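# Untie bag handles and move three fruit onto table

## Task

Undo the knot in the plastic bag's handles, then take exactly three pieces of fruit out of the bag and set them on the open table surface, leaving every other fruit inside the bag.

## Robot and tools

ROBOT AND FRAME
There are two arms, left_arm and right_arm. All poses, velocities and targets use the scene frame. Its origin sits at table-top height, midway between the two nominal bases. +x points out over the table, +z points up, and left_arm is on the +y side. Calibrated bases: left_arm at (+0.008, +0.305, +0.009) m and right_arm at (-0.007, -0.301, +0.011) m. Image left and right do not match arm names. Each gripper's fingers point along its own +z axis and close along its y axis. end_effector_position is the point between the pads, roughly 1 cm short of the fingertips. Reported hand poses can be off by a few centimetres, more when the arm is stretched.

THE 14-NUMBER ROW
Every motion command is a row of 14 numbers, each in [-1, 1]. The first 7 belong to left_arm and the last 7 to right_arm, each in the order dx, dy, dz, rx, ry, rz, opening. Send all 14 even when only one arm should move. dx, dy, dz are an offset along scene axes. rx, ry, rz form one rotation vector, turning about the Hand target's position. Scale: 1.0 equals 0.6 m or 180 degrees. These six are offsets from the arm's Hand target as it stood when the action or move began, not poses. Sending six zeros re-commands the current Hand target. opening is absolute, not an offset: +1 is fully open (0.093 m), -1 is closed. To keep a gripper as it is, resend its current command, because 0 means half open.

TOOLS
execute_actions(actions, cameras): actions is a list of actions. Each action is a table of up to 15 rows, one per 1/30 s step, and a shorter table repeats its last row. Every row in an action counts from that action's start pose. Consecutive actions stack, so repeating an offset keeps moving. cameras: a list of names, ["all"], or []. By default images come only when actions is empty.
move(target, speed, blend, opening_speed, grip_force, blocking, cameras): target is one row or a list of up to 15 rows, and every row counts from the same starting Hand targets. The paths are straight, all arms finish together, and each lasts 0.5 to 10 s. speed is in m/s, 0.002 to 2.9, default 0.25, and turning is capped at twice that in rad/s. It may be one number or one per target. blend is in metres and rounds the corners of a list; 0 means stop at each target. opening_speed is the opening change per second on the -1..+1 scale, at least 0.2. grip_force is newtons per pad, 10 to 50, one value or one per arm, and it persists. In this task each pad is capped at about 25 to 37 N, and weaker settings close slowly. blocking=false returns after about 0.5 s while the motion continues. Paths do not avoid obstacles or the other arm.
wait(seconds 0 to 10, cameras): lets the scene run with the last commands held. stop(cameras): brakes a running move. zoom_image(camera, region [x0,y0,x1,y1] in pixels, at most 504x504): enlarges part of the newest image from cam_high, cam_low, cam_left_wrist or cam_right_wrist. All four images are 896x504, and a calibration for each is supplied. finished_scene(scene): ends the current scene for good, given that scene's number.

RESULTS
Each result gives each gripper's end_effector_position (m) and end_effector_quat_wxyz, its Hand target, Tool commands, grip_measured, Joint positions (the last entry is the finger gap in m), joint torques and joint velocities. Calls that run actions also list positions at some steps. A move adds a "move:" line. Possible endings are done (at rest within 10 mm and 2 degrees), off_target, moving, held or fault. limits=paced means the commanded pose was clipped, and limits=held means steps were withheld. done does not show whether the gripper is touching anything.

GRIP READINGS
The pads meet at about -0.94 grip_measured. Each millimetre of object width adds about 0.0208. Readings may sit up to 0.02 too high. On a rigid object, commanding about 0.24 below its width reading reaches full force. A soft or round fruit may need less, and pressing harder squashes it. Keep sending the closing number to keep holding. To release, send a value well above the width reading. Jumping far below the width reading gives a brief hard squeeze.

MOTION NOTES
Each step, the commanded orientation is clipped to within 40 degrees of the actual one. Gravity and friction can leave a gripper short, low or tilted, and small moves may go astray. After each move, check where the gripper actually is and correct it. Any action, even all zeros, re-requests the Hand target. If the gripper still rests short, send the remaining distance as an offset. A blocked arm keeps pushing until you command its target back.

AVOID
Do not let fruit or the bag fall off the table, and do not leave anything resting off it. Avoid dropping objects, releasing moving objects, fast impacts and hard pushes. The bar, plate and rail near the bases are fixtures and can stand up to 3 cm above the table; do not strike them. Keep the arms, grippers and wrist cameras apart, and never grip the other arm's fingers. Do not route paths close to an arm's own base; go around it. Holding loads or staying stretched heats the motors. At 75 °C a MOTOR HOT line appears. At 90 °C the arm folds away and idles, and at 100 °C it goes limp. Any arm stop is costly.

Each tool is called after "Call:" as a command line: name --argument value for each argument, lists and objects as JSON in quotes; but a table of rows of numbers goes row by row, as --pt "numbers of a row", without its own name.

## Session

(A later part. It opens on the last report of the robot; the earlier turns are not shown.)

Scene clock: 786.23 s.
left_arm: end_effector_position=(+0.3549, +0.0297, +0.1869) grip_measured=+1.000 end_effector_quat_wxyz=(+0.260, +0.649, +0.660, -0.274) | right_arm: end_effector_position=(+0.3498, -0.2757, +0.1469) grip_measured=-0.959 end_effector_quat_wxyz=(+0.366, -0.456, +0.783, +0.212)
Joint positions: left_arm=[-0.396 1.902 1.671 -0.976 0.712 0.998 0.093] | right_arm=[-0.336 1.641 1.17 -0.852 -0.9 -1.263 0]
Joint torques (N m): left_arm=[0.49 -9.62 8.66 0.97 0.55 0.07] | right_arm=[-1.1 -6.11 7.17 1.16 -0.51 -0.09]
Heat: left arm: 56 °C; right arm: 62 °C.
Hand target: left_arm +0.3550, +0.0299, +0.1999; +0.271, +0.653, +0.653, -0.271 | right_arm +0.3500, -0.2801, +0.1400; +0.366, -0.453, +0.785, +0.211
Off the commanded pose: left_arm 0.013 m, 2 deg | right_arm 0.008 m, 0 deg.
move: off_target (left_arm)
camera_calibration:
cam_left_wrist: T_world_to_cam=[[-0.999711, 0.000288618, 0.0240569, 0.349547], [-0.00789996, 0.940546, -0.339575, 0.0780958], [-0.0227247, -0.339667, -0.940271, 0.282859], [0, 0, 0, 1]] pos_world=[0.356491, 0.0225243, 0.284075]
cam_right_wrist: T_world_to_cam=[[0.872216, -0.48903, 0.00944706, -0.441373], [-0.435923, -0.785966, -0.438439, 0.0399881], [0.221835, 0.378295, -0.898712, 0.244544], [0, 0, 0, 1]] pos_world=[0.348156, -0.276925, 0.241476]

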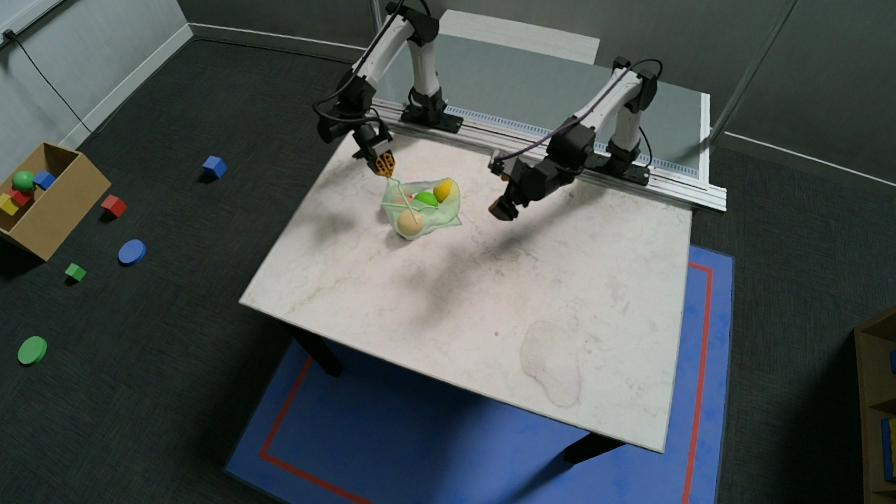

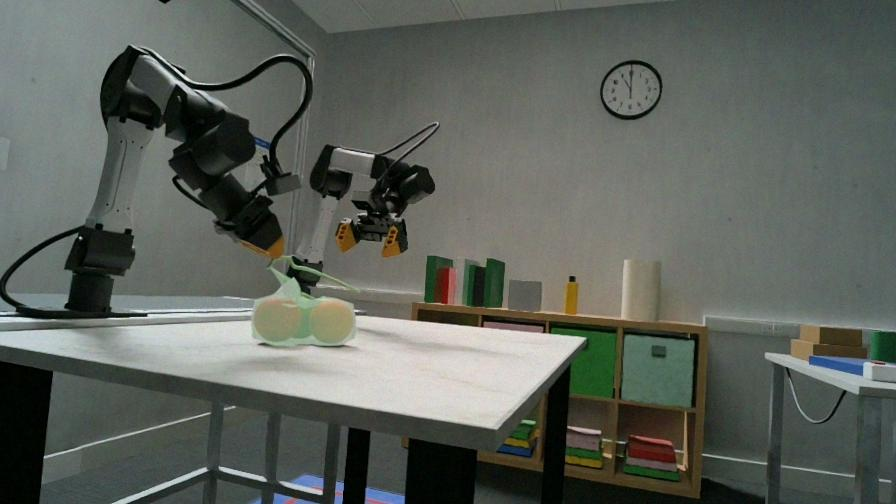

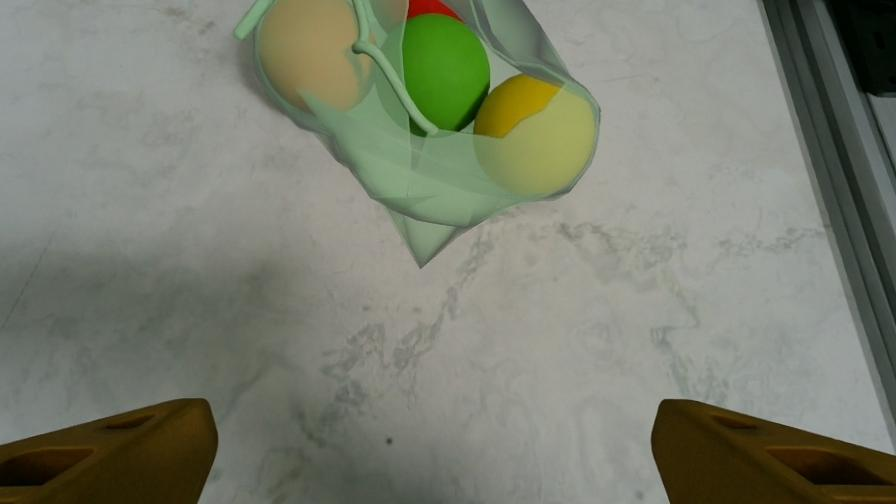

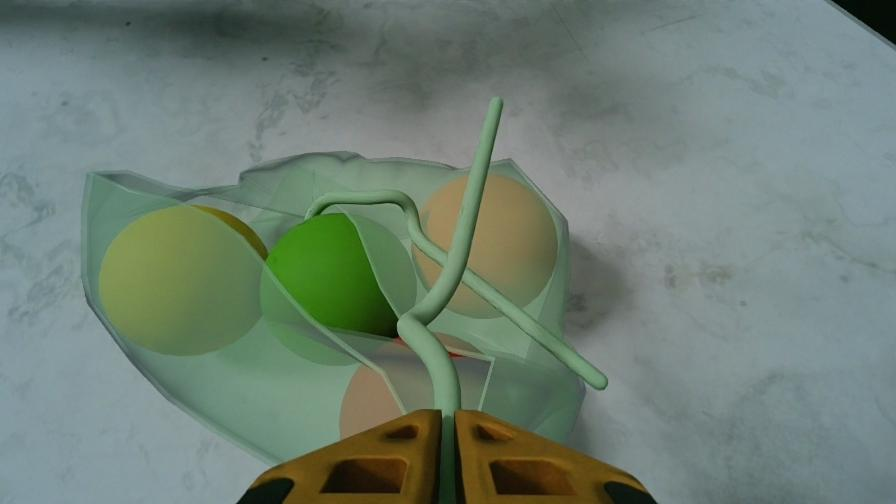

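Call:
move --target '[0,-0.1167,0,0,0,0,1,0,0,0,0,0,0,-1]' --cameras '["cam_left_wrist"]' --speed 0.2

Call:
zoom_image --camera "cam_left_wrist" --region '[150, 0, 650, 400]'

Scene clock: 800.63 s.
left_arm: end_effector_position=(+0.3463, -0.0390, +0.2017) grip_measured=+1.000 end_effector_quat_wxyz=(+0.268, +0.657, +0.647, -0.279) | right_arm: end_effector_position=(+0.3499, -0.2757, +0.1469) grip_measured=-0.959 end_effector_quat_wxyz=(+0.367, -0.456, +0.783, +0.212)
Joint positions: left_arm=[-0.552 1.972 1.805 -0.915 0.667 0.838 0.093] | right_arm=[-0.336 1.641 1.17 -0.851 -0.9 -1.263 0]
Joint torques (N m): left_arm=[0.57 -7.69 8.8 1.44 0.32 -0.11] | right_arm=[-0.98 -6.16 6.98 1.14 -0.47 -0.06]
Heat: left arm: 56 °C; right arm: 61 °C.
Hand target: left_arm +0.3550, -0.0400, +0.2000; +0.271, +0.653, +0.653, -0.271 | right_arm +0.3500, -0.2801, +0.1400; +0.366, -0.453, +0.785, +0.211
Off the commanded pose: left_arm 0.009 m, 1 deg | right_arm 0.008 m, 0 deg.
move: done
camera_calibration:
cam_left_wrist: T_world_to_cam=[[-0.999624, 0.0260074, 0.00869171, 0.344701], [0.0211798, 0.933606, -0.357674, 0.140984], [-0.0174168, -0.357356, -0.933806, 0.269359], [0, 0, 0, 1]] pos_world=[0.346277, -0.0443312, 0.298959]
Images, in order (width x height): cam_left_wrist 896x504.

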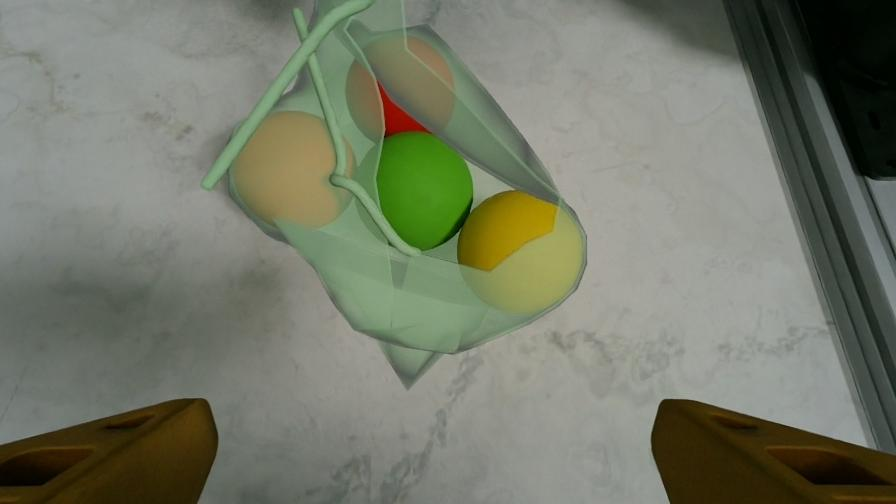

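Scaled by 1.008 from the camera's 896x504 image, which has a finer 1280x720 frame.

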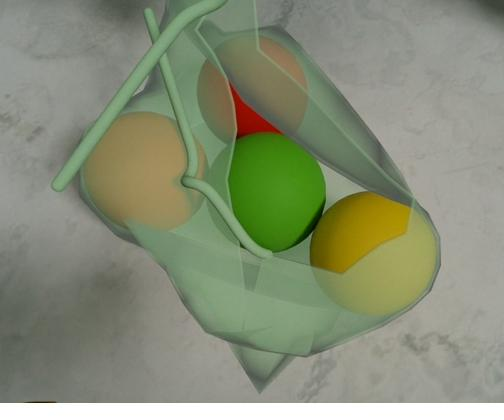

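Call:
move --target '[-0.0117,-0.1483,-0.115,0,0,0.289,-0.4,0,0,0,0,0,0,-1]' --cameras '["cam_left_wrist","cam_high","cam_right_wrist"]' --speed 0.15

Call:
zoom_image --camera "cam_left_wrist" --region '[250, 50, 650, 450]'

Scene clock: 855.73 s.
left_arm: end_effector_position=(+0.3451, -0.1271, +0.1348) grip_measured=-0.398 end_effector_quat_wxyz=(+0.365, +0.305, +0.870, -0.130) | right_arm: end_effector_position=(+0.3499, -0.2757, +0.1469) grip_measured=-0.959 end_effector_quat_wxyz=(+0.367, -0.456, +0.783, +0.212)
Joint positions: left_arm=[-0.945 2.015 1.556 -0.335 -0.194 -0.215 0.026] | right_arm=[-0.336 1.641 1.17 -0.851 -0.9 -1.263 0]
Joint torques (N m): left_arm=[0.16 -8.1 9.24 1.86 -0.25 -0.12] | right_arm=[-1.02 -5.89 7.09 1.19 -0.52 -0.11]
Heat: left arm: 56 °C; right arm: 60 °C.
Hand target: left_arm +0.3480, -0.1290, +0.1308; +0.362, +0.300, +0.873, -0.124 | right_arm +0.3500, -0.2801, +0.1400; +0.366, -0.453, +0.785, +0.211
Off the commanded pose: left_arm 0.005 m, 1 deg | right_arm 0.008 m, 0 deg.
move: done
camera_calibration:
cam_left_wrist: T_world_to_cam=[[-0.632586, -0.774483, 0.00342071, 0.118608], [-0.723517, 0.589371, -0.359396, 0.412823], [0.27633, -0.229824, -0.933179, 0.0901186], [0, 0, 0, 1]] pos_world=[0.348812, -0.130735, 0.232058]
cam_right_wrist: T_world_to_cam=[[0.872273, -0.488913, 0.0102005, -0.441632], [-0.43551, -0.786145, -0.438528, 0.0399041], [0.222421, 0.378074, -0.89866, 0.244333], [0, 0, 0, 1]] pos_world=[0.348257, -0.276925, 0.241577]
Images, in order (width x height): cam_high 896x504, cam_left_wrist 896x504, cam_right_wrist 896x504.

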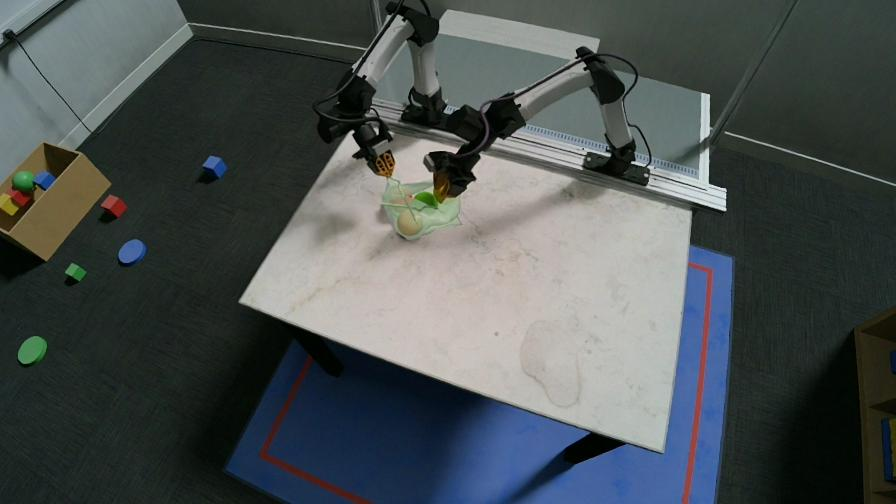

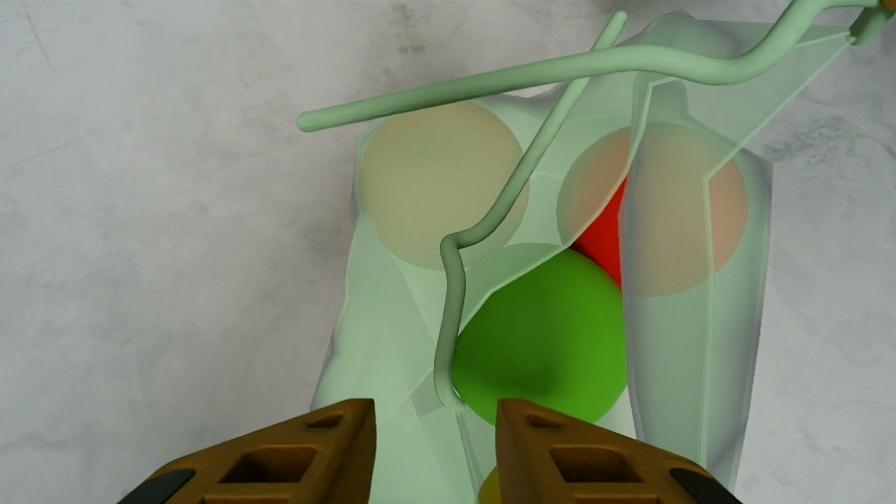

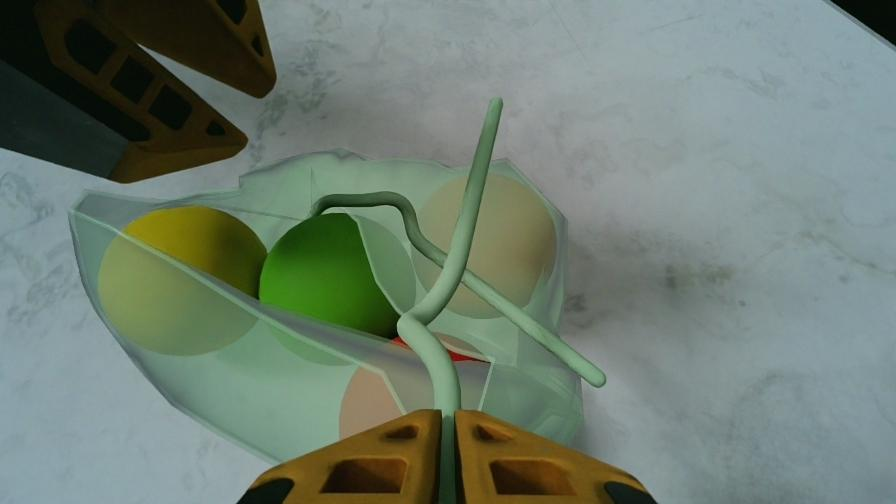

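Scaled by 1.260 from the camera's 896x504 image, which has a finer 1280x720 frame.

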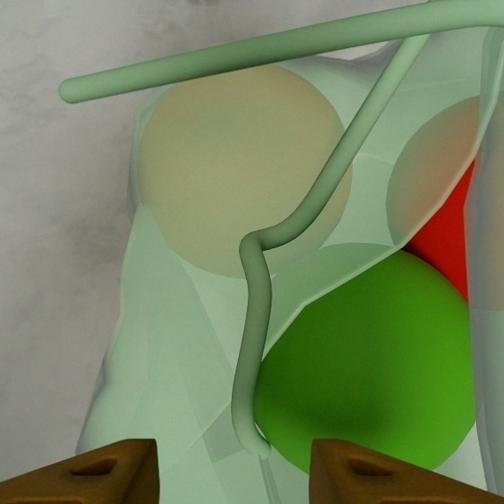

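Call:
move --target '[0.0607,-0.0577,-0.1013,0,0,0,-0.5,0,0,0,0,0,0,-1]' --cameras '["cam_left_wrist","cam_low","cam_right_wrist"]' --speed 0.08

Call:
zoom_image --camera "cam_right_wrist" --region '[150, 50, 550, 450]'

Scene clock: 893.83 s.
left_arm: end_effector_position=(+0.3860, -0.1675, +0.0946) grip_measured=-0.498 end_effector_quat_wxyz=(+0.387, +0.292, +0.863, -0.141) | right_arm: end_effector_position=(+0.3499, -0.2757, +0.1469) grip_measured=-0.959 end_effector_quat_wxyz=(+0.367, -0.456, +0.783, +0.212)
Joint positions: left_arm=[-0.928 2.251 1.725 -0.214 -0.195 -0.216 0.021] | right_arm=[-0.336 1.641 1.17 -0.851 -0.9 -1.263 0]
Joint torques (N m): left_arm=[0.4 -8.29 8.06 1.71 -0.05 0.03] | right_arm=[-0.99 -6 6.99 1.12 -0.47 -0.1]
Heat: left arm: 56 °C; right arm: 59 °C.
Hand target: left_arm +0.3844, -0.1636, +0.0702; +0.363, +0.300, +0.873, -0.124 | right_arm +0.3500, -0.2801, +0.1400; +0.366, -0.453, +0.785, +0.211
Off the commanded pose: left_arm 0.025 m, 4 deg | right_arm 0.008 m, 0 deg.
move: off_target (left_arm)
camera_calibration:
cam_left_wrist: T_world_to_cam=[[-0.619377, -0.78489, 0.0178798, 0.105082], [-0.721363, 0.559963, -0.407526, 0.45055], [0.309851, -0.26531, -0.913019, 0.01124], [0, 0, 0, 1]] pos_world=[0.386613, -0.166832, 0.191994]
cam_right_wrist: T_world_to_cam=[[0.872273, -0.488913, 0.0102005, -0.441632], [-0.43551, -0.786145, -0.438528, 0.0399041], [0.222421, 0.378074, -0.89866, 0.244333], [0, 0, 0, 1]] pos_world=[0.348257, -0.276925, 0.241577]
Images, in order (width x height): cam_low 896x504, cam_left_wrist 896x504, cam_right_wrist 896x504.

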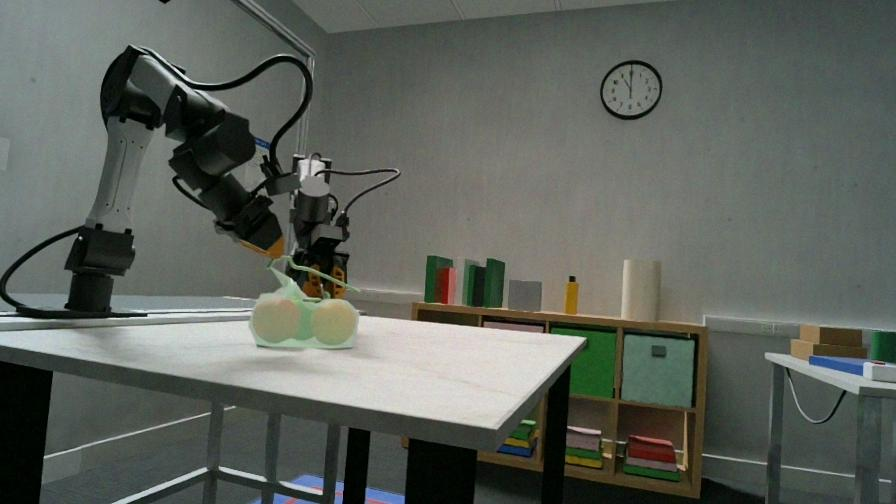

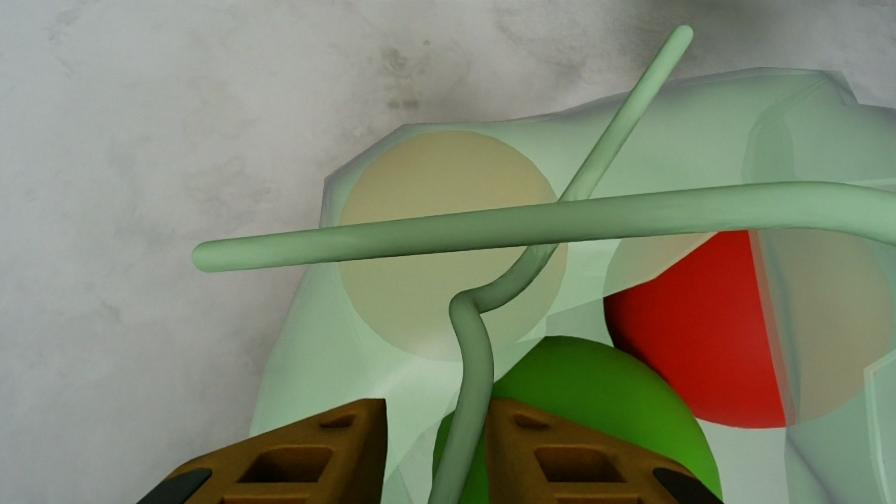

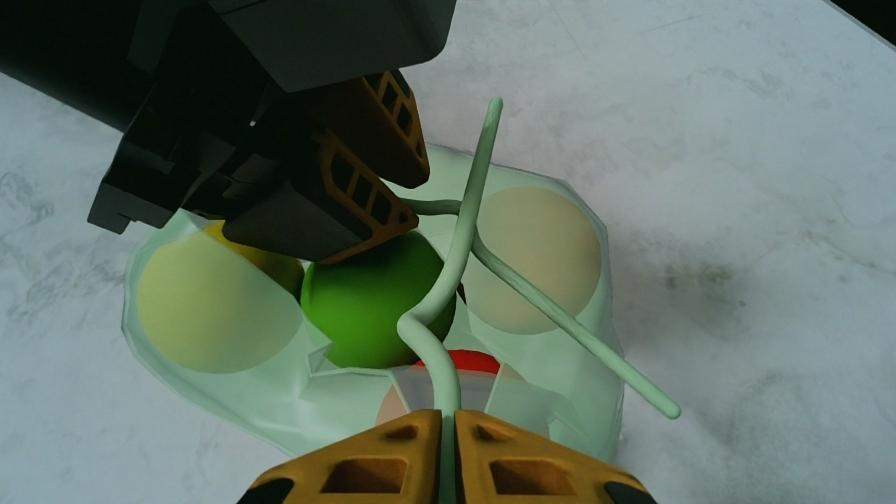

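Scaled by 1.260 from the camera's 896x504 image, which has a finer 1280x720 frame.

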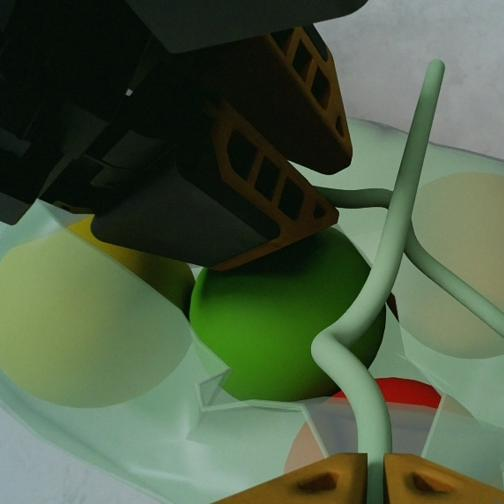

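Call:
move --target '[-0.0667,0.05,0.15,0,0,0,-0.4,-0.02,-0.0333,-0.05,0,0,-0.25,-1]' --cameras '["cam_left_wrist","cam_high","cam_low","cam_right_wrist"]' --speed 0.1

Call:
zoom_image --camera "cam_high" --region '[360, 140, 480, 260]'

Scene clock: 927.50 s.
left_arm: end_effector_position=(+0.3492, -0.1406, +0.1532) grip_measured=-0.402 end_effector_quat_wxyz=(+0.364, +0.305, +0.871, -0.129) | right_arm: end_effector_position=(+0.3391, -0.2995, +0.1076) grip_measured=-0.959 end_effector_quat_wxyz=(+0.410, -0.121, +0.902, +0.062)
Joint positions: left_arm=[-0.955 2.058 1.697 -0.44 -0.202 -0.225 0.026] | right_arm=[-0.203 1.255 0.593 -0.082 -0.387 -0.273 0]
Joint torques (N m): left_arm=[-0.06 -12.38 6.34 1.78 -0.23 -0.13] | right_arm=[0.14 -6.12 7.49 2.4 -0.01 0.09]
Heat: left arm: 60 °C; right arm: 58 °C.
Hand target: left_arm +0.3443, -0.1337, +0.1602; +0.362, +0.301, +0.873, -0.124 | right_arm +0.3380, -0.3000, +0.1100; +0.419, -0.118, +0.899, +0.055
Off the commanded pose: left_arm 0.011 m, 1 deg | right_arm 0.003 m, 1 deg.
move: off_target (left_arm)
camera_calibration:
cam_left_wrist: T_world_to_cam=[[-0.630296, -0.776351, 0.00237654, 0.109754], [-0.726269, 0.588549, -0.355167, 0.430487], [0.274336, -0.225587, -0.9348, 0.104653], [0, 0, 0, 1]] pos_world=[0.353117, -0.144546, 0.250463]
cam_right_wrist: T_world_to_cam=[[0.275031, -0.961416, -0.00619462, -0.380663], [-0.872335, -0.246828, -0.422028, 0.307099], [0.404216, 0.121475, -0.906561, 0.0827729], [0, 0, 0, 1]] pos_world=[0.339129, -0.300229, 0.202285]

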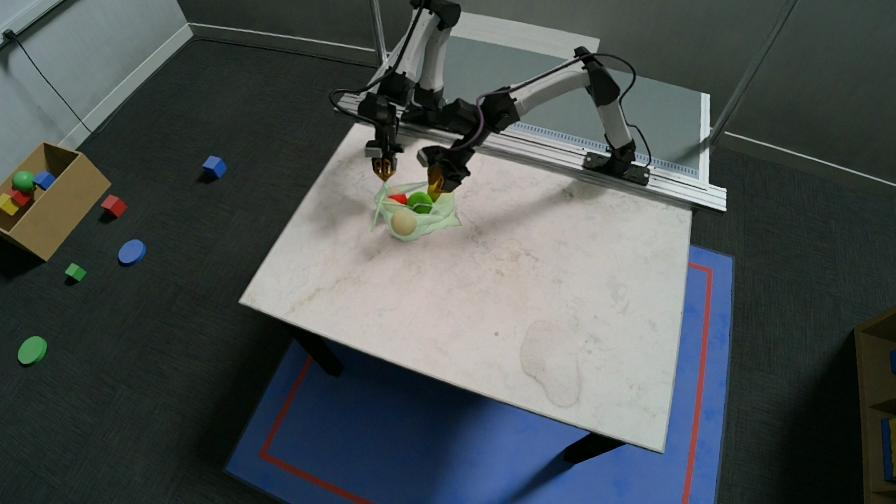

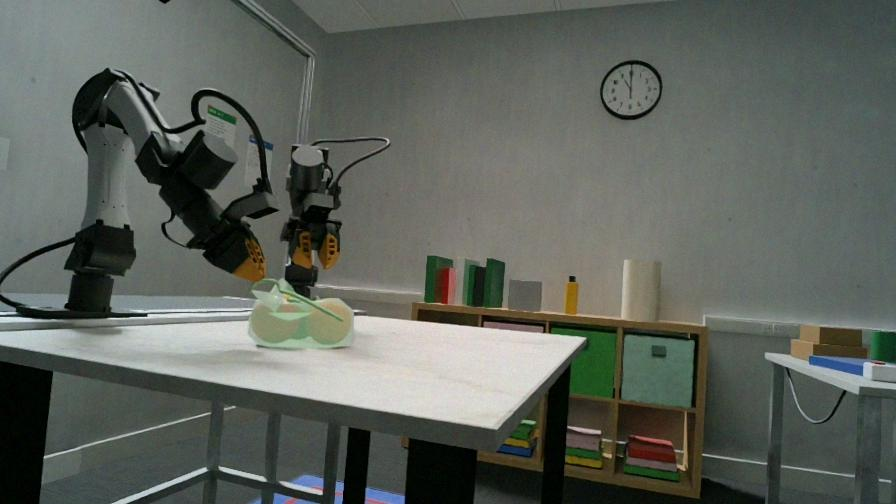

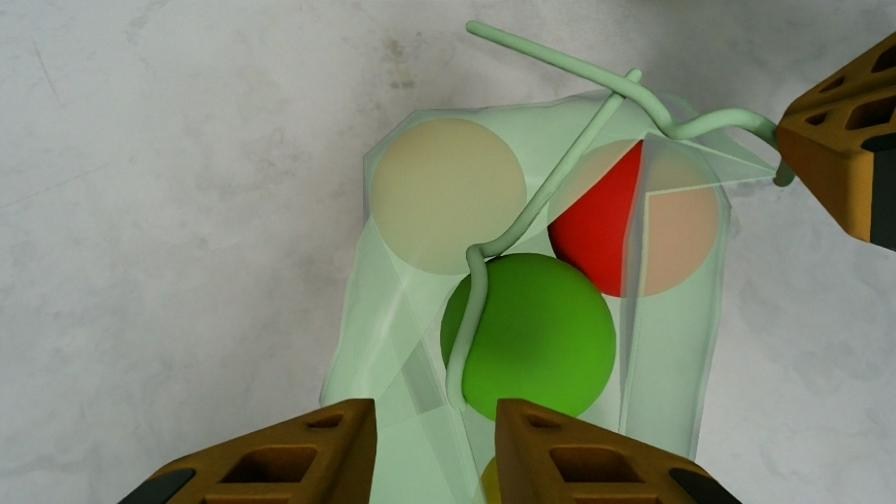

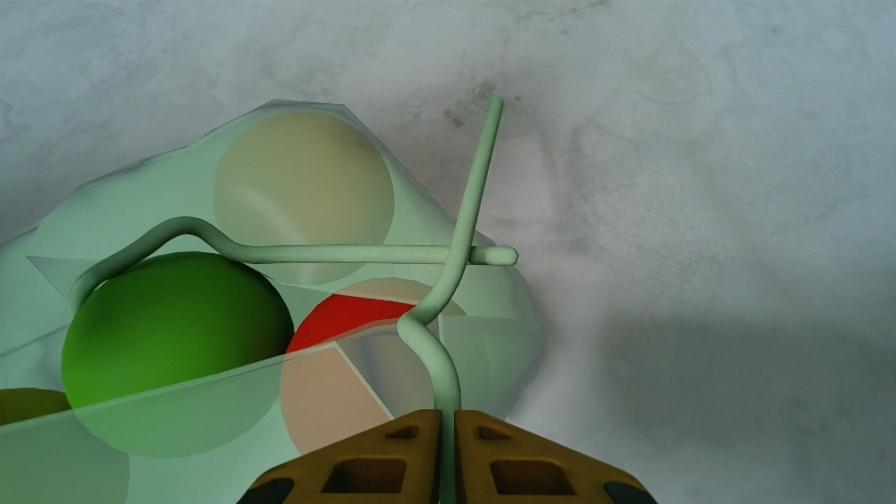

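Scaled by 4.200 from the camera's 896x504 image, which has a finer 1280x720 frame.

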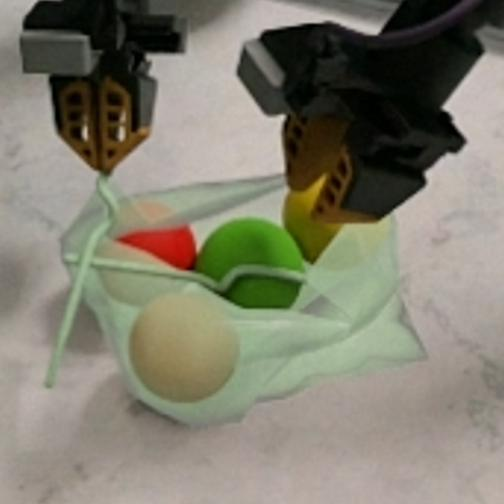

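Call:
move --target '[0.0747,-0.064,-0.0283,0,0,-0.289,-0.4,0,0,0,0,0,0,-1]' --cameras '["cam_left_wrist","cam_right_wrist"]' --speed 0.12

Scene clock: 969.30 s.
left_arm: end_effector_position=(+0.3873, -0.1739, +0.1524) grip_measured=-0.402 end_effector_quat_wxyz=(+0.282, +0.651, +0.651, -0.270) | right_arm: end_effector_position=(+0.3391, -0.2996, +0.1076) grip_measured=-0.959 end_effector_quat_wxyz=(+0.410, -0.121, +0.902, +0.062)
Joint positions: left_arm=[-0.734 2.477 2.41 -0.872 0.548 0.63 0.026] | right_arm=[-0.203 1.255 0.593 -0.081 -0.387 -0.273 0]
Joint torques (N m): left_arm=[0.76 -10.17 8.95 1.43 0.43 0.07] | right_arm=[0.24 -6.15 7.43 2.39 -0.01 0.06]
Heat: left arm: 63 °C; right arm: 58 °C.
Hand target: left_arm +0.3892, -0.1721, +0.1433; +0.271, +0.653, +0.653, -0.271 | right_arm +0.3380, -0.3000, +0.1100; +0.419, -0.118, +0.899, +0.055
Off the commanded pose: left_arm 0.010 m, 1 deg | right_arm 0.003 m, 1 deg.
move: done
camera_calibration:
cam_left_wrist: T_world_to_cam=[[-0.999862, 0.00116752, -0.0165428, 0.38917], [0.00711801, 0.931176, -0.3645, 0.254516], [0.0149787, -0.364568, -0.931056, 0.161695], [0, 0, 0, 1]] pos_world=[0.384883, -0.178505, 0.249756]
cam_right_wrist: T_world_to_cam=[[0.274322, -0.96162, -0.00581016, -0.380658], [-0.872428, -0.246327, -0.422128, 0.307277], [0.404496, 0.120868, -0.906517, 0.0824989], [0, 0, 0, 1]] pos_world=[0.339129, -0.300329, 0.202285]
Images, in order (width x height): cam_left_wrist 896x504, cam_right_wrist 896x504.

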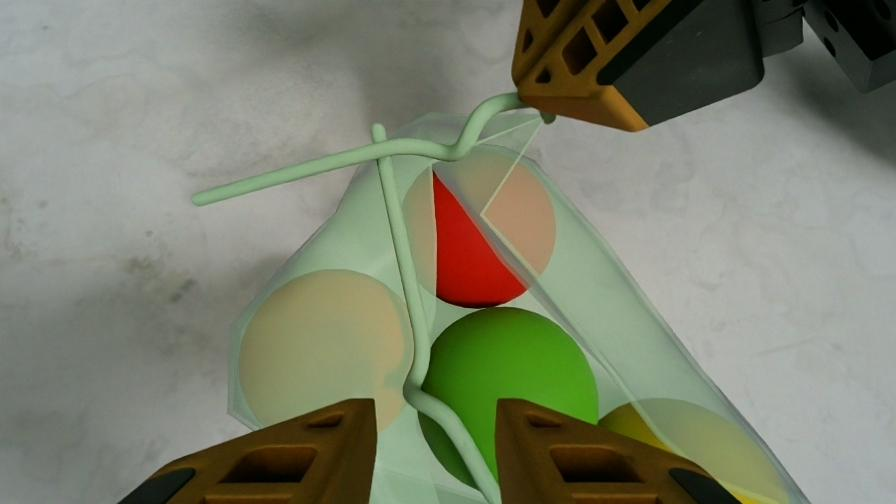

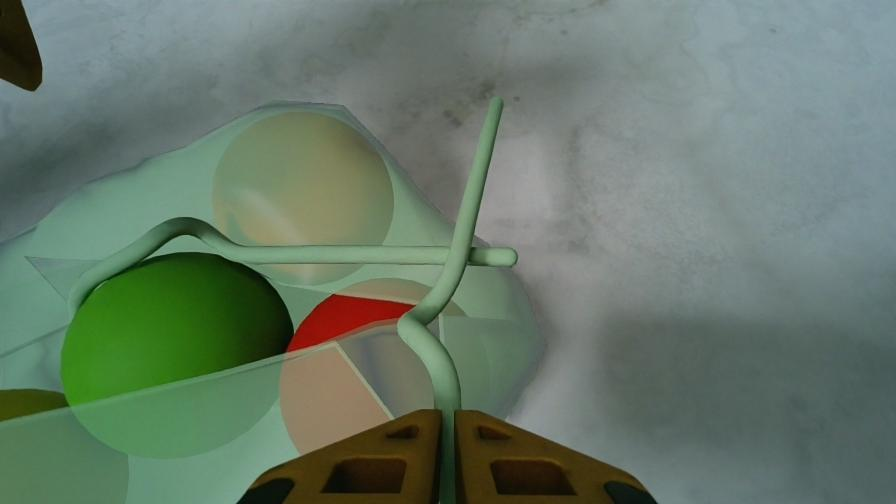

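Call:
move --target '[0.0117,-0.061,-0.1167,0,0,0,-0.5,0,0,0,0,0,0,-1]' --cameras '["cam_left_wrist","cam_right_wrist"]' --speed 0.08

Scene clock: 978.23 s.
left_arm: end_effector_position=(+0.3970, -0.2100, +0.0973) grip_measured=-0.498 end_effector_quat_wxyz=(+0.294, +0.655, +0.639, -0.277) | right_arm: end_effector_position=(+0.3392, -0.2997, +0.1077) grip_measured=-0.959 end_effector_quat_wxyz=(+0.411, -0.120, +0.902, +0.061)
Joint positions: left_arm=[-0.766 2.648 2.491 -0.74 0.548 0.609 0.021] | right_arm=[-0.203 1.255 0.593 -0.081 -0.386 -0.273 0]
Joint torques (N m): left_arm=[-0.01 -9.91 8.28 1.54 0.19 -0.1] | right_arm=[0.21 -6.17 7.51 2.37 -0.01 0.07]
Heat: left arm: 65 °C; right arm: 57 °C.
Hand target: left_arm +0.3963, -0.2086, +0.0732; +0.271, +0.653, +0.653, -0.271 | right_arm +0.3380, -0.3001, +0.1100; +0.419, -0.118, +0.899, +0.055
Off the commanded pose: left_arm 0.024 m, 3 deg | right_arm 0.003 m, 1 deg.
move: off_target (left_arm)
camera_calibration:
cam_left_wrist: T_world_to_cam=[[-0.999329, 0.0187787, -0.0314501, 0.402997], [0.029604, 0.91969, -0.391528, 0.259196], [0.0215719, -0.392196, -0.919629, 0.0875011], [0, 0, 0, 1]] pos_world=[0.393165, -0.21163, 0.194625]
cam_right_wrist: T_world_to_cam=[[0.2738, -0.961773, -0.00509411, -0.380795], [-0.872402, -0.246121, -0.422303, 0.30747], [0.404906, 0.120071, -0.90644, 0.0821668], [0, 0, 0, 1]] pos_world=[0.339229, -0.30043, 0.202385]
Images, in order (width x height): cam_left_wrist 896x504, cam_right_wrist 896x504.

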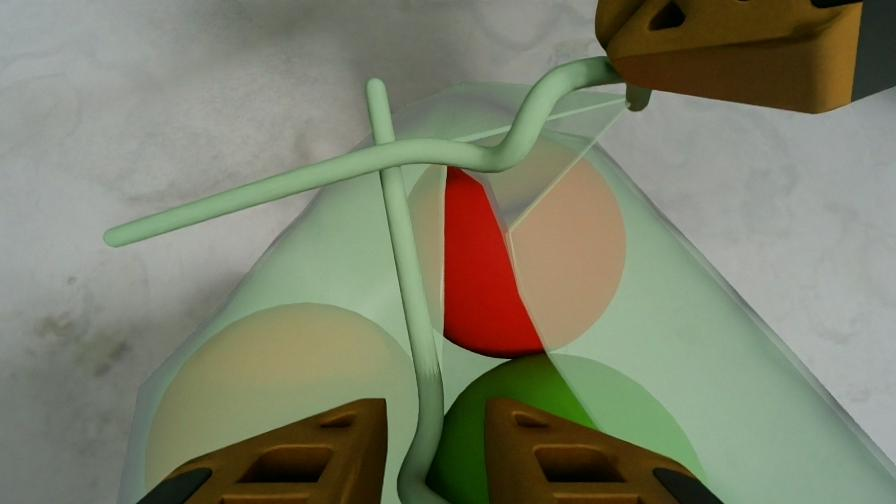

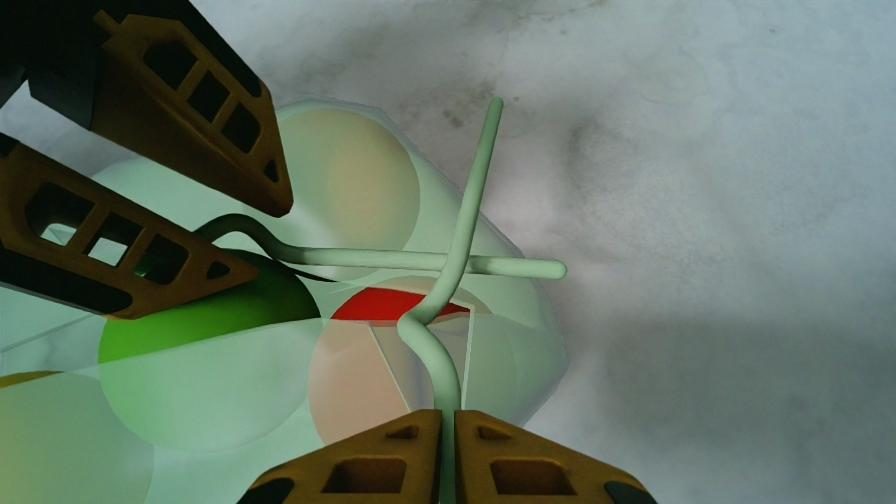

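Call:
move --target '[0,0,0,0,0,0,-0.5,0,0,0,0,0,0,-1]' --cameras '["cam_low","cam_high"]'

Call:
zoom_image --camera "cam_low" --region '[220, 220, 380, 360]'

Call:
zoom_image --camera "cam_high" --region '[360, 140, 480, 260]'

Scene clock: 993.37 s.
left_arm: end_effector_position=(+0.3970, -0.2100, +0.0973) grip_measured=-0.498 end_effector_quat_wxyz=(+0.294, +0.655, +0.639, -0.277) | right_arm: end_effector_position=(+0.3392, -0.2997, +0.1077) grip_measured=-0.959 end_effector_quat_wxyz=(+0.411, -0.120, +0.902, +0.061)
Joint positions: left_arm=[-0.766 2.648 2.491 -0.74 0.548 0.609 0.021] | right_arm=[-0.203 1.255 0.593 -0.081 -0.386 -0.273 0]
Joint torques (N m): left_arm=[-0.03 -9.89 8.29 1.51 0.19 -0.09] | right_arm=[0.24 -6.15 7.45 2.39 -0.03 0.08]
Heat: left arm: 65 °C; right arm: 57 °C.
Hand target: left_arm +0.3963, -0.2086, +0.0732; +0.271, +0.653, +0.653, -0.271 | right_arm +0.3380, -0.3001, +0.1100; +0.419, -0.118, +0.899, +0.055
Off the commanded pose: left_arm 0.024 m, 3 deg | right_arm 0.003 m, 1 deg.
move: off_target (left_arm)
Images, in order (width x height): cam_high 896x504, cam_low 896x504.

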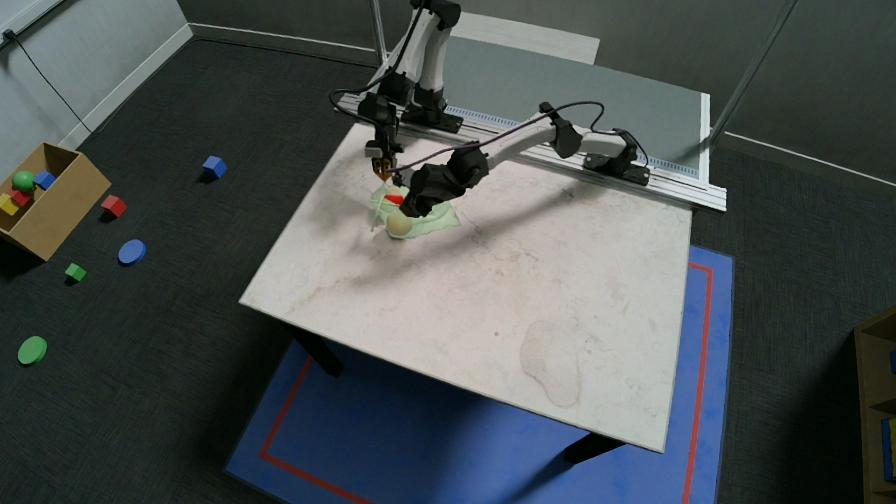

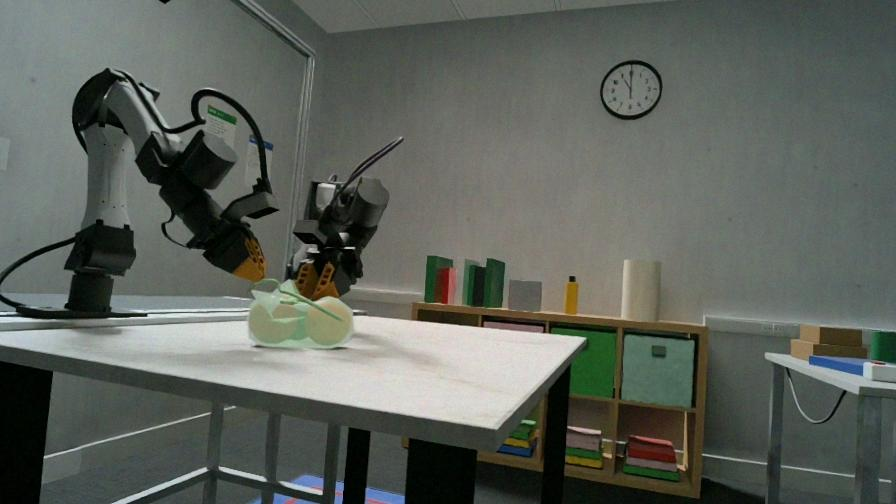

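Scaled by 3.150 from the camera's 896x504 image, which has a finer 1280x720 frame.

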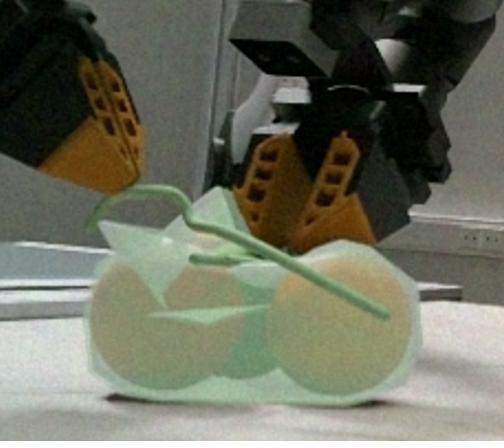

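Scaled by 4.200 from the camera's 896x504 image, which has a finer 1280x720 frame.

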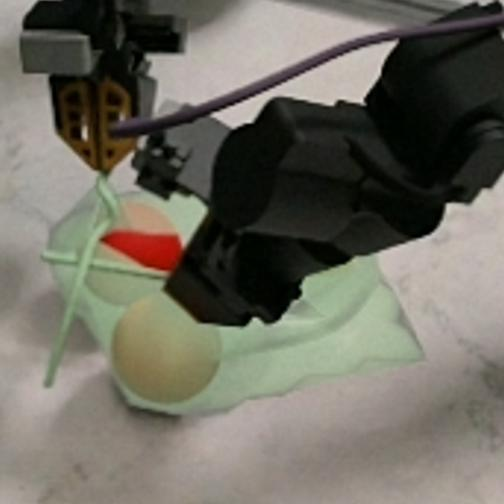

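Call:
execute_actions --actions '[]'

Call:
zoom_image --camera "cam_left_wrist" --region '[330, 300, 550, 500]'

Call:
zoom_image --camera "cam_right_wrist" --region '[80, 160, 360, 360]'

Scene clock: 1017.13 s.
left_arm: end_effector_position=(+0.3970, -0.2100, +0.0973) grip_measured=-0.498 end_effector_quat_wxyz=(+0.294, +0.655, +0.639, -0.277) | right_arm: end_effector_position=(+0.3392, -0.2997, +0.1077) grip_measured=-0.959 end_effector_quat_wxyz=(+0.411, -0.120, +0.902, +0.061)
Joint positions: left_arm=[-0.766 2.648 2.491 -0.74 0.548 0.609 0.021] | right_arm=[-0.203 1.255 0.593 -0.081 -0.386 -0.273 0]
Joint velocities: within noise
Joint torques (N m): left_arm=[-0.05 -9.95 8.25 1.54 0.17 -0.1] | right_arm=[0.13 -6.23 7.5 2.38 0.04 0.08]
Heat: left arm: 64 °C; right arm: 57 °C.
Hand target: left_arm +0.3963, -0.2086, +0.0732; +0.271, +0.653, +0.653, -0.271 | right_arm +0.3380, -0.3001, +0.1100; +0.419, -0.118, +0.899, +0.055
Tool commands: left_gripper/opening=-0.5 right_gripper/opening=-1.0
Off the commanded pose: left_arm 0.024 m, 3 deg | right_arm 0.003 m, 1 deg.
camera_calibration:
cam_left_wrist: T_world_to_cam=[[-0.999329, 0.0187787, -0.0314501, 0.402997], [0.029604, 0.91969, -0.391528, 0.259196], [0.0215719, -0.392196, -0.919629, 0.0875011], [0, 0, 0, 1]] pos_world=[0.393165, -0.21163, 0.194625]
cam_right_wrist: T_world_to_cam=[[0.2738, -0.961773, -0.00509411, -0.380795], [-0.872402, -0.246121, -0.422303, 0.30747], [0.404906, 0.120071, -0.90644, 0.0821668], [0, 0, 0, 1]] pos_world=[0.339229, -0.30043, 0.202385]

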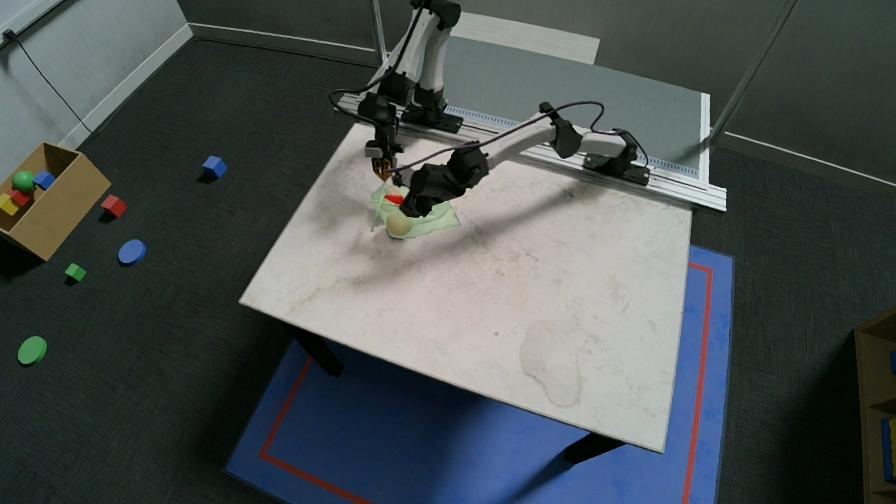

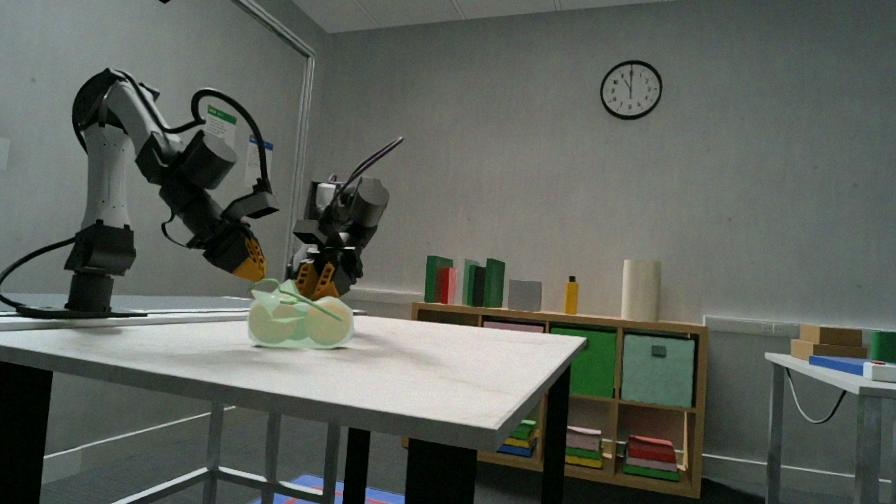

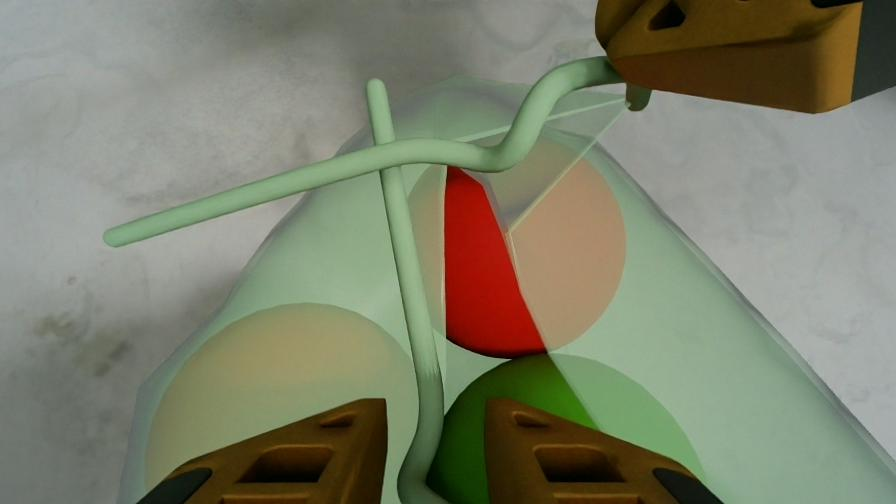

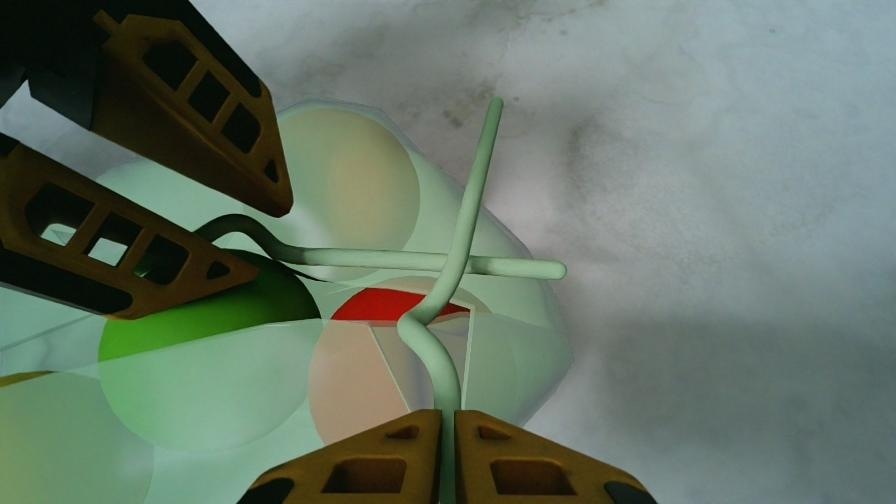

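Scaled by 2.291 from the camera's 896x504 image, which has a finer 1280x720 frame.

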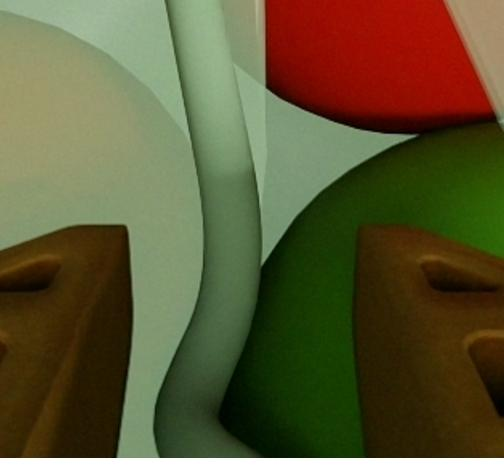

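Scaled by 1.800 from the camera's 896x504 image, which has a finer 1280x720 frame.

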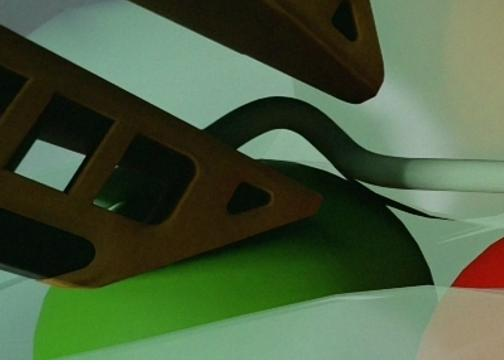

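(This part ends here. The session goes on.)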